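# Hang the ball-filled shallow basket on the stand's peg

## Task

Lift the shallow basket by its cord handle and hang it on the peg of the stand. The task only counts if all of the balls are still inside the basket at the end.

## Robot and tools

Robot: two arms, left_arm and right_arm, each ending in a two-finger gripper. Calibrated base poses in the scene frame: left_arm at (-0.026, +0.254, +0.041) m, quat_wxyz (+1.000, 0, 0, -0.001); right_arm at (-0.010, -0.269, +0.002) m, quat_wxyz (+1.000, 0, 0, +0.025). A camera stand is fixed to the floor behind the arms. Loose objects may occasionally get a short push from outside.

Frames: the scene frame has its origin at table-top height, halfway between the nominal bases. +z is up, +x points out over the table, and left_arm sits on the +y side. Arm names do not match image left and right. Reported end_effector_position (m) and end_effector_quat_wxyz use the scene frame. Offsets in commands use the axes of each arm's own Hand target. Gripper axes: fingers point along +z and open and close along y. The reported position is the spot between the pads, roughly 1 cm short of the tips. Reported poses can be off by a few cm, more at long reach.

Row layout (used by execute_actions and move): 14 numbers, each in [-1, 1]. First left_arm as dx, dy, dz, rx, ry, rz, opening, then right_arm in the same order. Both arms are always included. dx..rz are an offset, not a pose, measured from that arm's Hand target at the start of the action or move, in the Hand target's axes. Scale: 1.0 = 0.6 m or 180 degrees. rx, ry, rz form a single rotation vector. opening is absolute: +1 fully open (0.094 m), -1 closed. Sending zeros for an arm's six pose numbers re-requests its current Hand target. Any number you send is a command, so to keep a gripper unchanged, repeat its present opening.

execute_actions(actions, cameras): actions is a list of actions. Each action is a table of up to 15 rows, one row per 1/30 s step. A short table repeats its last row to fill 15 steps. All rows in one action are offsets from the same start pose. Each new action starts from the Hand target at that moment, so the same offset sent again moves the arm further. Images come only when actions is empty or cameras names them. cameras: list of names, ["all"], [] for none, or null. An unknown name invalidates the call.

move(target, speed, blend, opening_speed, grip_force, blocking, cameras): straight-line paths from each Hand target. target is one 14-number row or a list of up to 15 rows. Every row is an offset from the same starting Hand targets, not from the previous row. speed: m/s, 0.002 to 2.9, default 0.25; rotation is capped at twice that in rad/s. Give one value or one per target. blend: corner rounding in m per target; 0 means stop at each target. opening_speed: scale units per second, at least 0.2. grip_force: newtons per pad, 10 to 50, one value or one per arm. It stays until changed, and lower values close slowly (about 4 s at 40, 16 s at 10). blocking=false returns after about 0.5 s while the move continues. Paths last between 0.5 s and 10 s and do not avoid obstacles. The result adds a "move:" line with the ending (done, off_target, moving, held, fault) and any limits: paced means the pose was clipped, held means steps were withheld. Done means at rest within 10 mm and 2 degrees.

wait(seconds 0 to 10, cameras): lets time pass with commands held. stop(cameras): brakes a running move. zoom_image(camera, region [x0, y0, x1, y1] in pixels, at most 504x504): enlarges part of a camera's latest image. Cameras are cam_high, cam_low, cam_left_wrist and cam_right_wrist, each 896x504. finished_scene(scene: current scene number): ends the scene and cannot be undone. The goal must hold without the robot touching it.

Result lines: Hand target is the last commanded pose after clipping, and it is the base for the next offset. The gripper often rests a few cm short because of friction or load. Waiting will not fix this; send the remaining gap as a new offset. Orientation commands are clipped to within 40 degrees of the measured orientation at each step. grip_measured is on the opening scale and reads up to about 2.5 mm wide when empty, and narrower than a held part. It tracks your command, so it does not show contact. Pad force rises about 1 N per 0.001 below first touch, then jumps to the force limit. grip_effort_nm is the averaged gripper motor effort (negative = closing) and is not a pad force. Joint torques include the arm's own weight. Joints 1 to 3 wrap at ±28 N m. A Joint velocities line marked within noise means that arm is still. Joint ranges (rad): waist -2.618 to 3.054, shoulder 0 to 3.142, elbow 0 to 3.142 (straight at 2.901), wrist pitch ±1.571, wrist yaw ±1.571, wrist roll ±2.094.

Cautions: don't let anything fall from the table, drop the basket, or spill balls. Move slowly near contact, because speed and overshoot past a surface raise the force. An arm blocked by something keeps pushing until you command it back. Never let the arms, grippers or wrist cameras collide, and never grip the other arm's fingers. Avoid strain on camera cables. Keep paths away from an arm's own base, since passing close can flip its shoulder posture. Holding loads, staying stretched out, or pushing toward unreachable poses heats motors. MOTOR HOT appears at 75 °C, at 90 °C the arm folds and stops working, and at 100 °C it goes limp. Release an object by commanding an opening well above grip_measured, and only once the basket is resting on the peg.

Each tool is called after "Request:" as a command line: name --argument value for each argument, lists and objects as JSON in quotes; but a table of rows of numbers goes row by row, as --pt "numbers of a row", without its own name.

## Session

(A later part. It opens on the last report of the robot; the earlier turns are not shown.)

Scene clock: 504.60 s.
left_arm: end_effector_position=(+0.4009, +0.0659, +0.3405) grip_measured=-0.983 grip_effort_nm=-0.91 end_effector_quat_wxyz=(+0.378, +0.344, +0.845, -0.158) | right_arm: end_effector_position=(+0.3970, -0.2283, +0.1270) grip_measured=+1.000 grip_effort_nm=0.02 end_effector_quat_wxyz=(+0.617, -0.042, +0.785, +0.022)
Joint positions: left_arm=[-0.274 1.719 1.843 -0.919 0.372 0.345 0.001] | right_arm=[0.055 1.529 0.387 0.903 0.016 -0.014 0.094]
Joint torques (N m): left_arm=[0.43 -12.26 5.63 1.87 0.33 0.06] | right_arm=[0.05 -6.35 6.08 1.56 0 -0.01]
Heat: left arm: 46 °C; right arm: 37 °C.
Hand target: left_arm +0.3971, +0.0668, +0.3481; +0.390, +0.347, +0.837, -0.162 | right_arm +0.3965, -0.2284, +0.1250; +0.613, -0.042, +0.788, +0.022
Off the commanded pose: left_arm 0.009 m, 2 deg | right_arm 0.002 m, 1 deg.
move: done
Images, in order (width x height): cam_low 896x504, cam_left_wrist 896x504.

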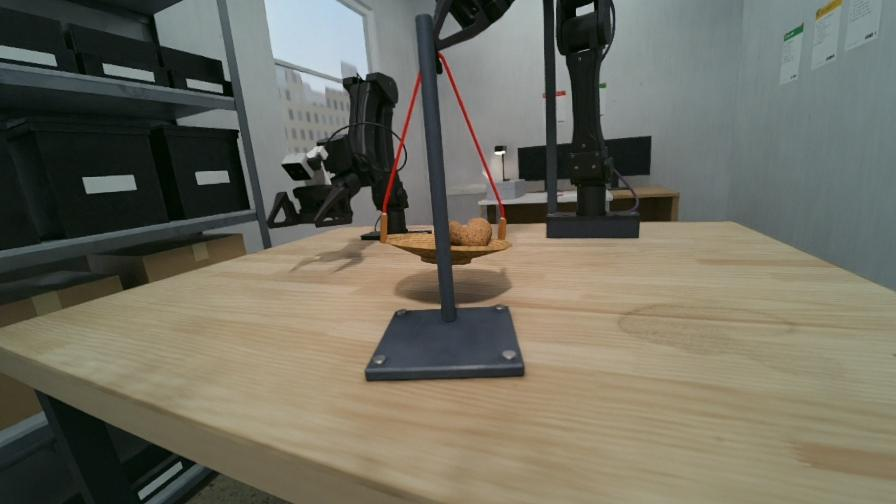

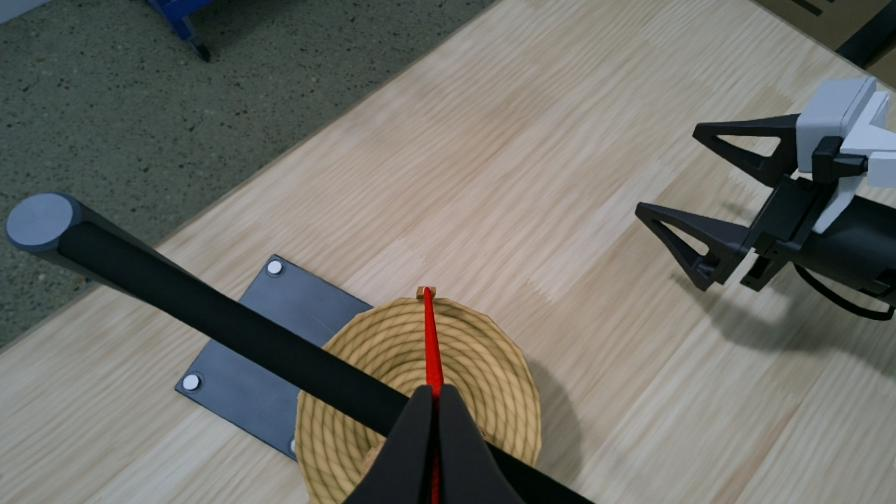

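Request:
move --target '[0,0,0,0,0,0,-0.6, 0,0,0,0,0,0,1]' --speed 0.02 --opening_speed 0.2 --cameras '["cam_low","cam_left_wrist","cam_high"]'

Request:
zoom_image --camera "cam_low" --region '[390, 0, 510, 120]'

Scene clock: 516.40 s.
left_arm: end_effector_position=(+0.4024, +0.0651, +0.3423) grip_measured=-0.602 grip_effort_nm=0.10 end_effector_quat_wxyz=(+0.382, +0.345, +0.843, -0.158) | right_arm: end_effector_position=(+0.3970, -0.2283, +0.1270) grip_measured=+1.000 grip_effort_nm=0.02 end_effector_quat_wxyz=(+0.617, -0.042, +0.785, +0.022)
Joint positions: left_arm=[-0.274 1.719 1.843 -0.909 0.374 0.345 0.019] | right_arm=[0.055 1.529 0.387 0.903 0.016 -0.014 0.094]
Joint torques (N m): left_arm=[0.42 -12.27 5.7 1.77 0.31 0.06] | right_arm=[0.03 -6.35 6.05 1.55 0 -0.01]
Heat: left arm: 45 °C; right arm: 37 °C.
Hand target: left_arm +0.3972, +0.0668, +0.3481; +0.390, +0.347, +0.837, -0.161 | right_arm +0.3965, -0.2284, +0.1250; +0.613, -0.042, +0.788, +0.022
Off the commanded pose: left_arm 0.008 m, 1 deg | right_arm 0.002 m, 1 deg.
move: done
Images, in order (width x height): cam_high 896x504, cam_low 896x504, cam_left_wrist 896x504.

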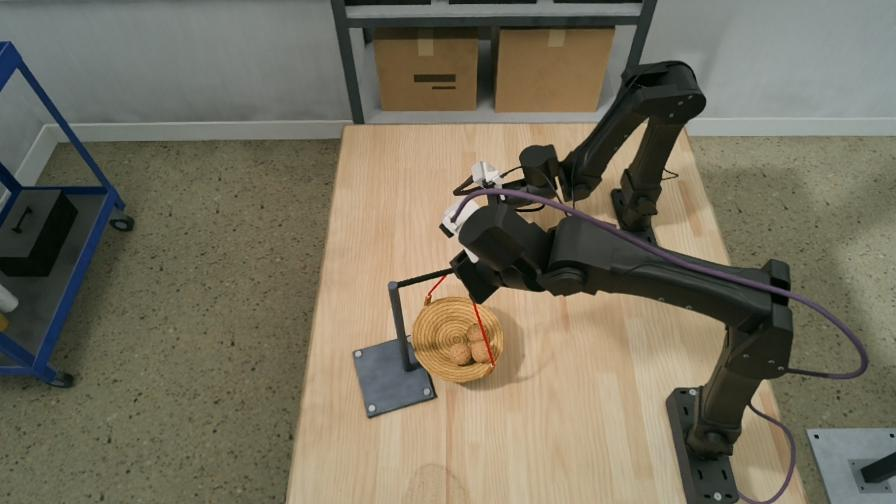

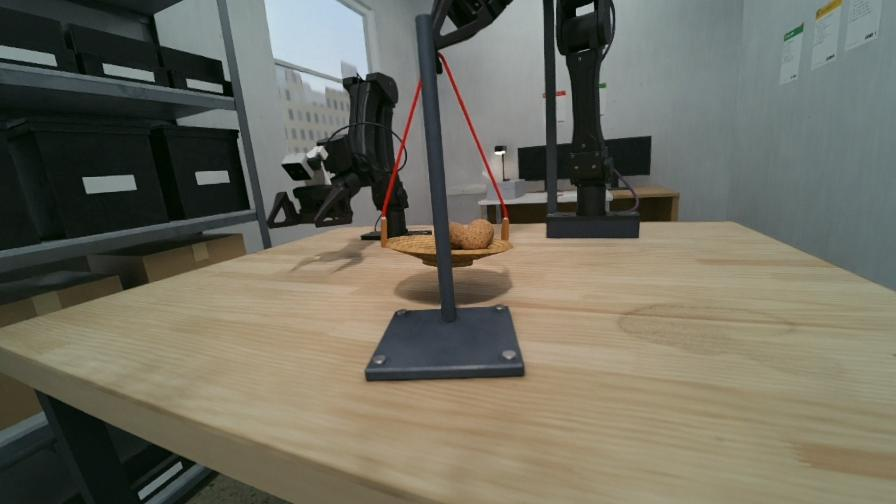

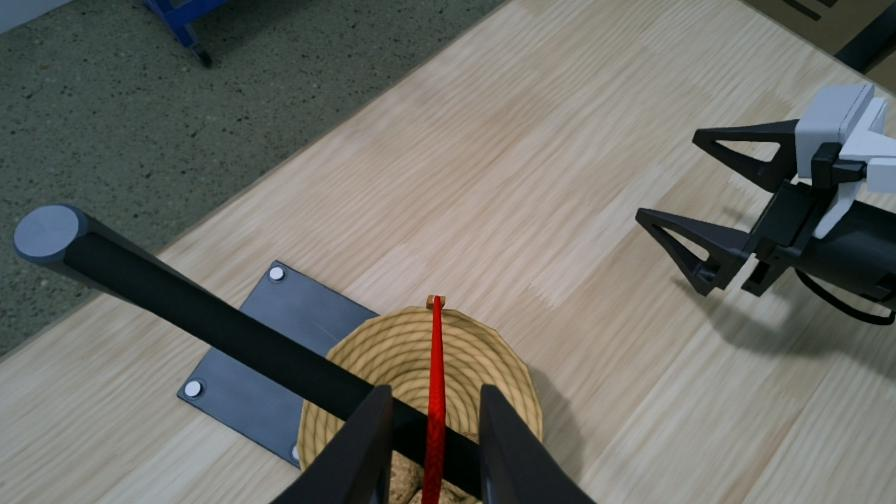

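Scaled by 4.200 from the camera's 896x504 image, which has a finer 1280x720 frame.

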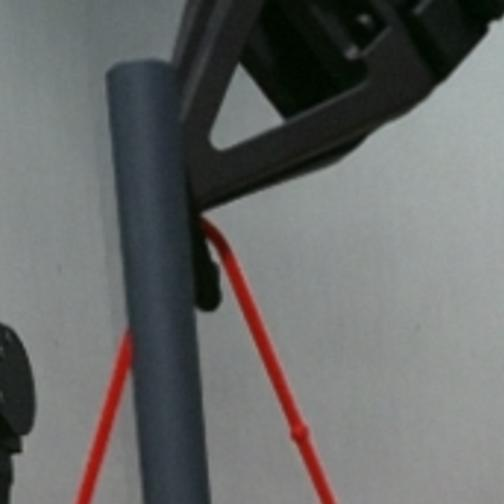

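Request:
move --pt "-0.02 0 -0.05 0 0 0 -0.6 0 0 0 0 0 0 1" --pt "-0.04 0 -0.2 0 0 0 -0.6 0 0 0 0 0 0 1" --speed 0.08 --blend 0.02 --cameras '["cam_low","cam_left_wrist","cam_high"]'

Request:
zoom_image --camera "cam_low" --region '[370, 0, 540, 280]'

Scene clock: 526.97 s.
left_arm: end_effector_position=(+0.3449, +0.1206, +0.4446) grip_measured=-0.602 grip_effort_nm=0.10 end_effector_quat_wxyz=(+0.397, +0.345, +0.836, -0.156) | right_arm: end_effector_position=(+0.3970, -0.2283, +0.1270) grip_measured=+1.000 grip_effort_nm=0.03 end_effector_quat_wxyz=(+0.617, -0.042, +0.785, +0.022)
Joint positions: left_arm=[-0.136 1.706 2.31 -1.397 0.47 0.448 0.019] | right_arm=[0.055 1.529 0.387 0.903 0.016 -0.014 0.094]
Joint torques (N m): left_arm=[0.5 -6.3 7.41 1.3 0.36 0.08] | right_arm=[0.08 -6.35 6.06 1.56 0.01 -0.02]
Heat: left arm: 45 °C; right arm: 37 °C.
Hand target: left_arm +0.3431, +0.1208, +0.4437; +0.390, +0.348, +0.837, -0.161 | right_arm +0.3965, -0.2284, +0.1250; +0.613, -0.042, +0.788, +0.022
Off the commanded pose: left_arm 0.002 m, 1 deg | right_arm 0.002 m, 1 deg.
move: done; blend cut to 0.0162 m at target 1
Images, in order (width x height): cam_high 896x504, cam_low 896x504, cam_left_wrist 896x504.

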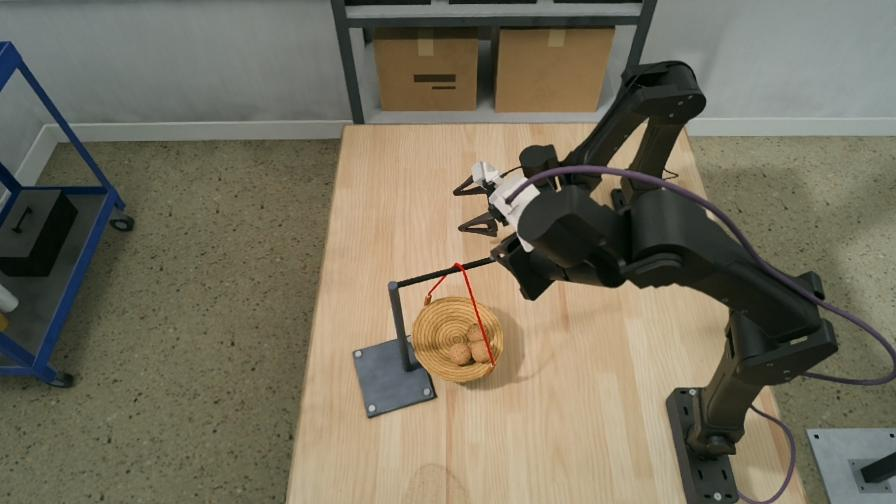

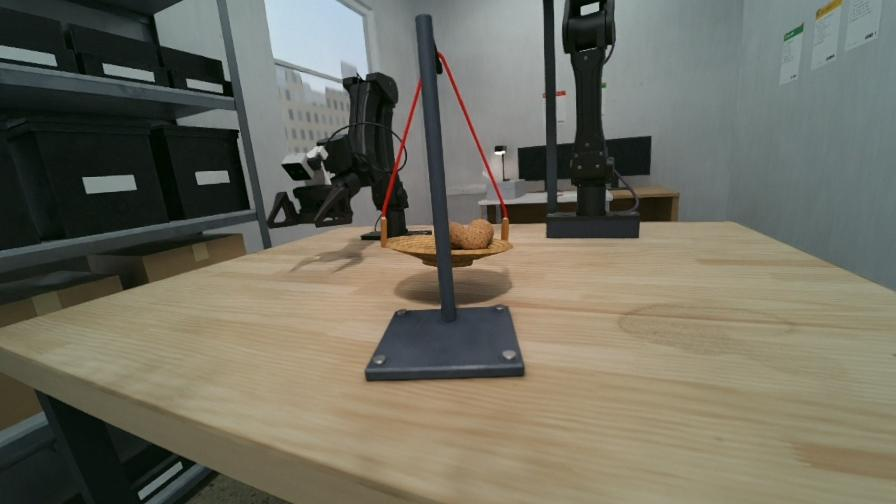

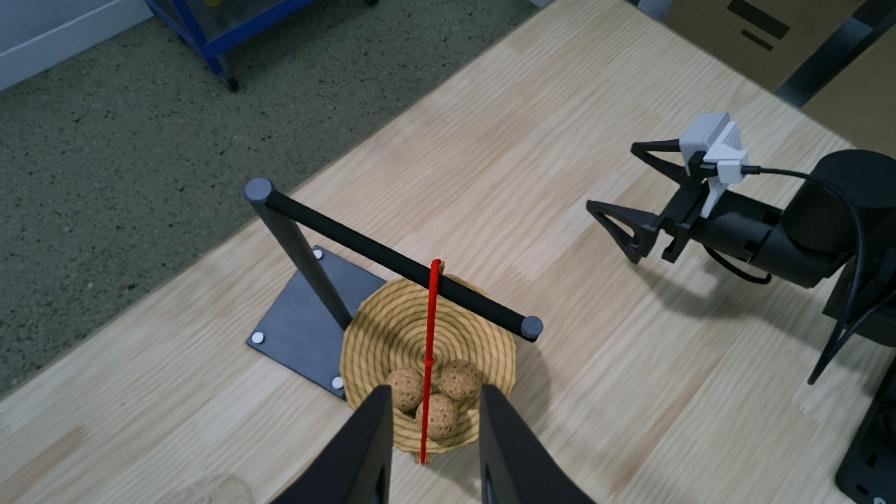

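Scaled by 1.800 from the camera's 896x504 image, which has a finer 1280x720 frame.

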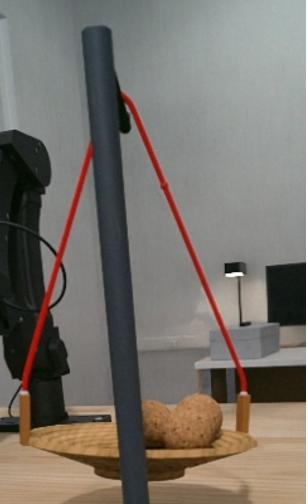

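Request:
finished_scene --scene 1

The scene is finished: the task was done.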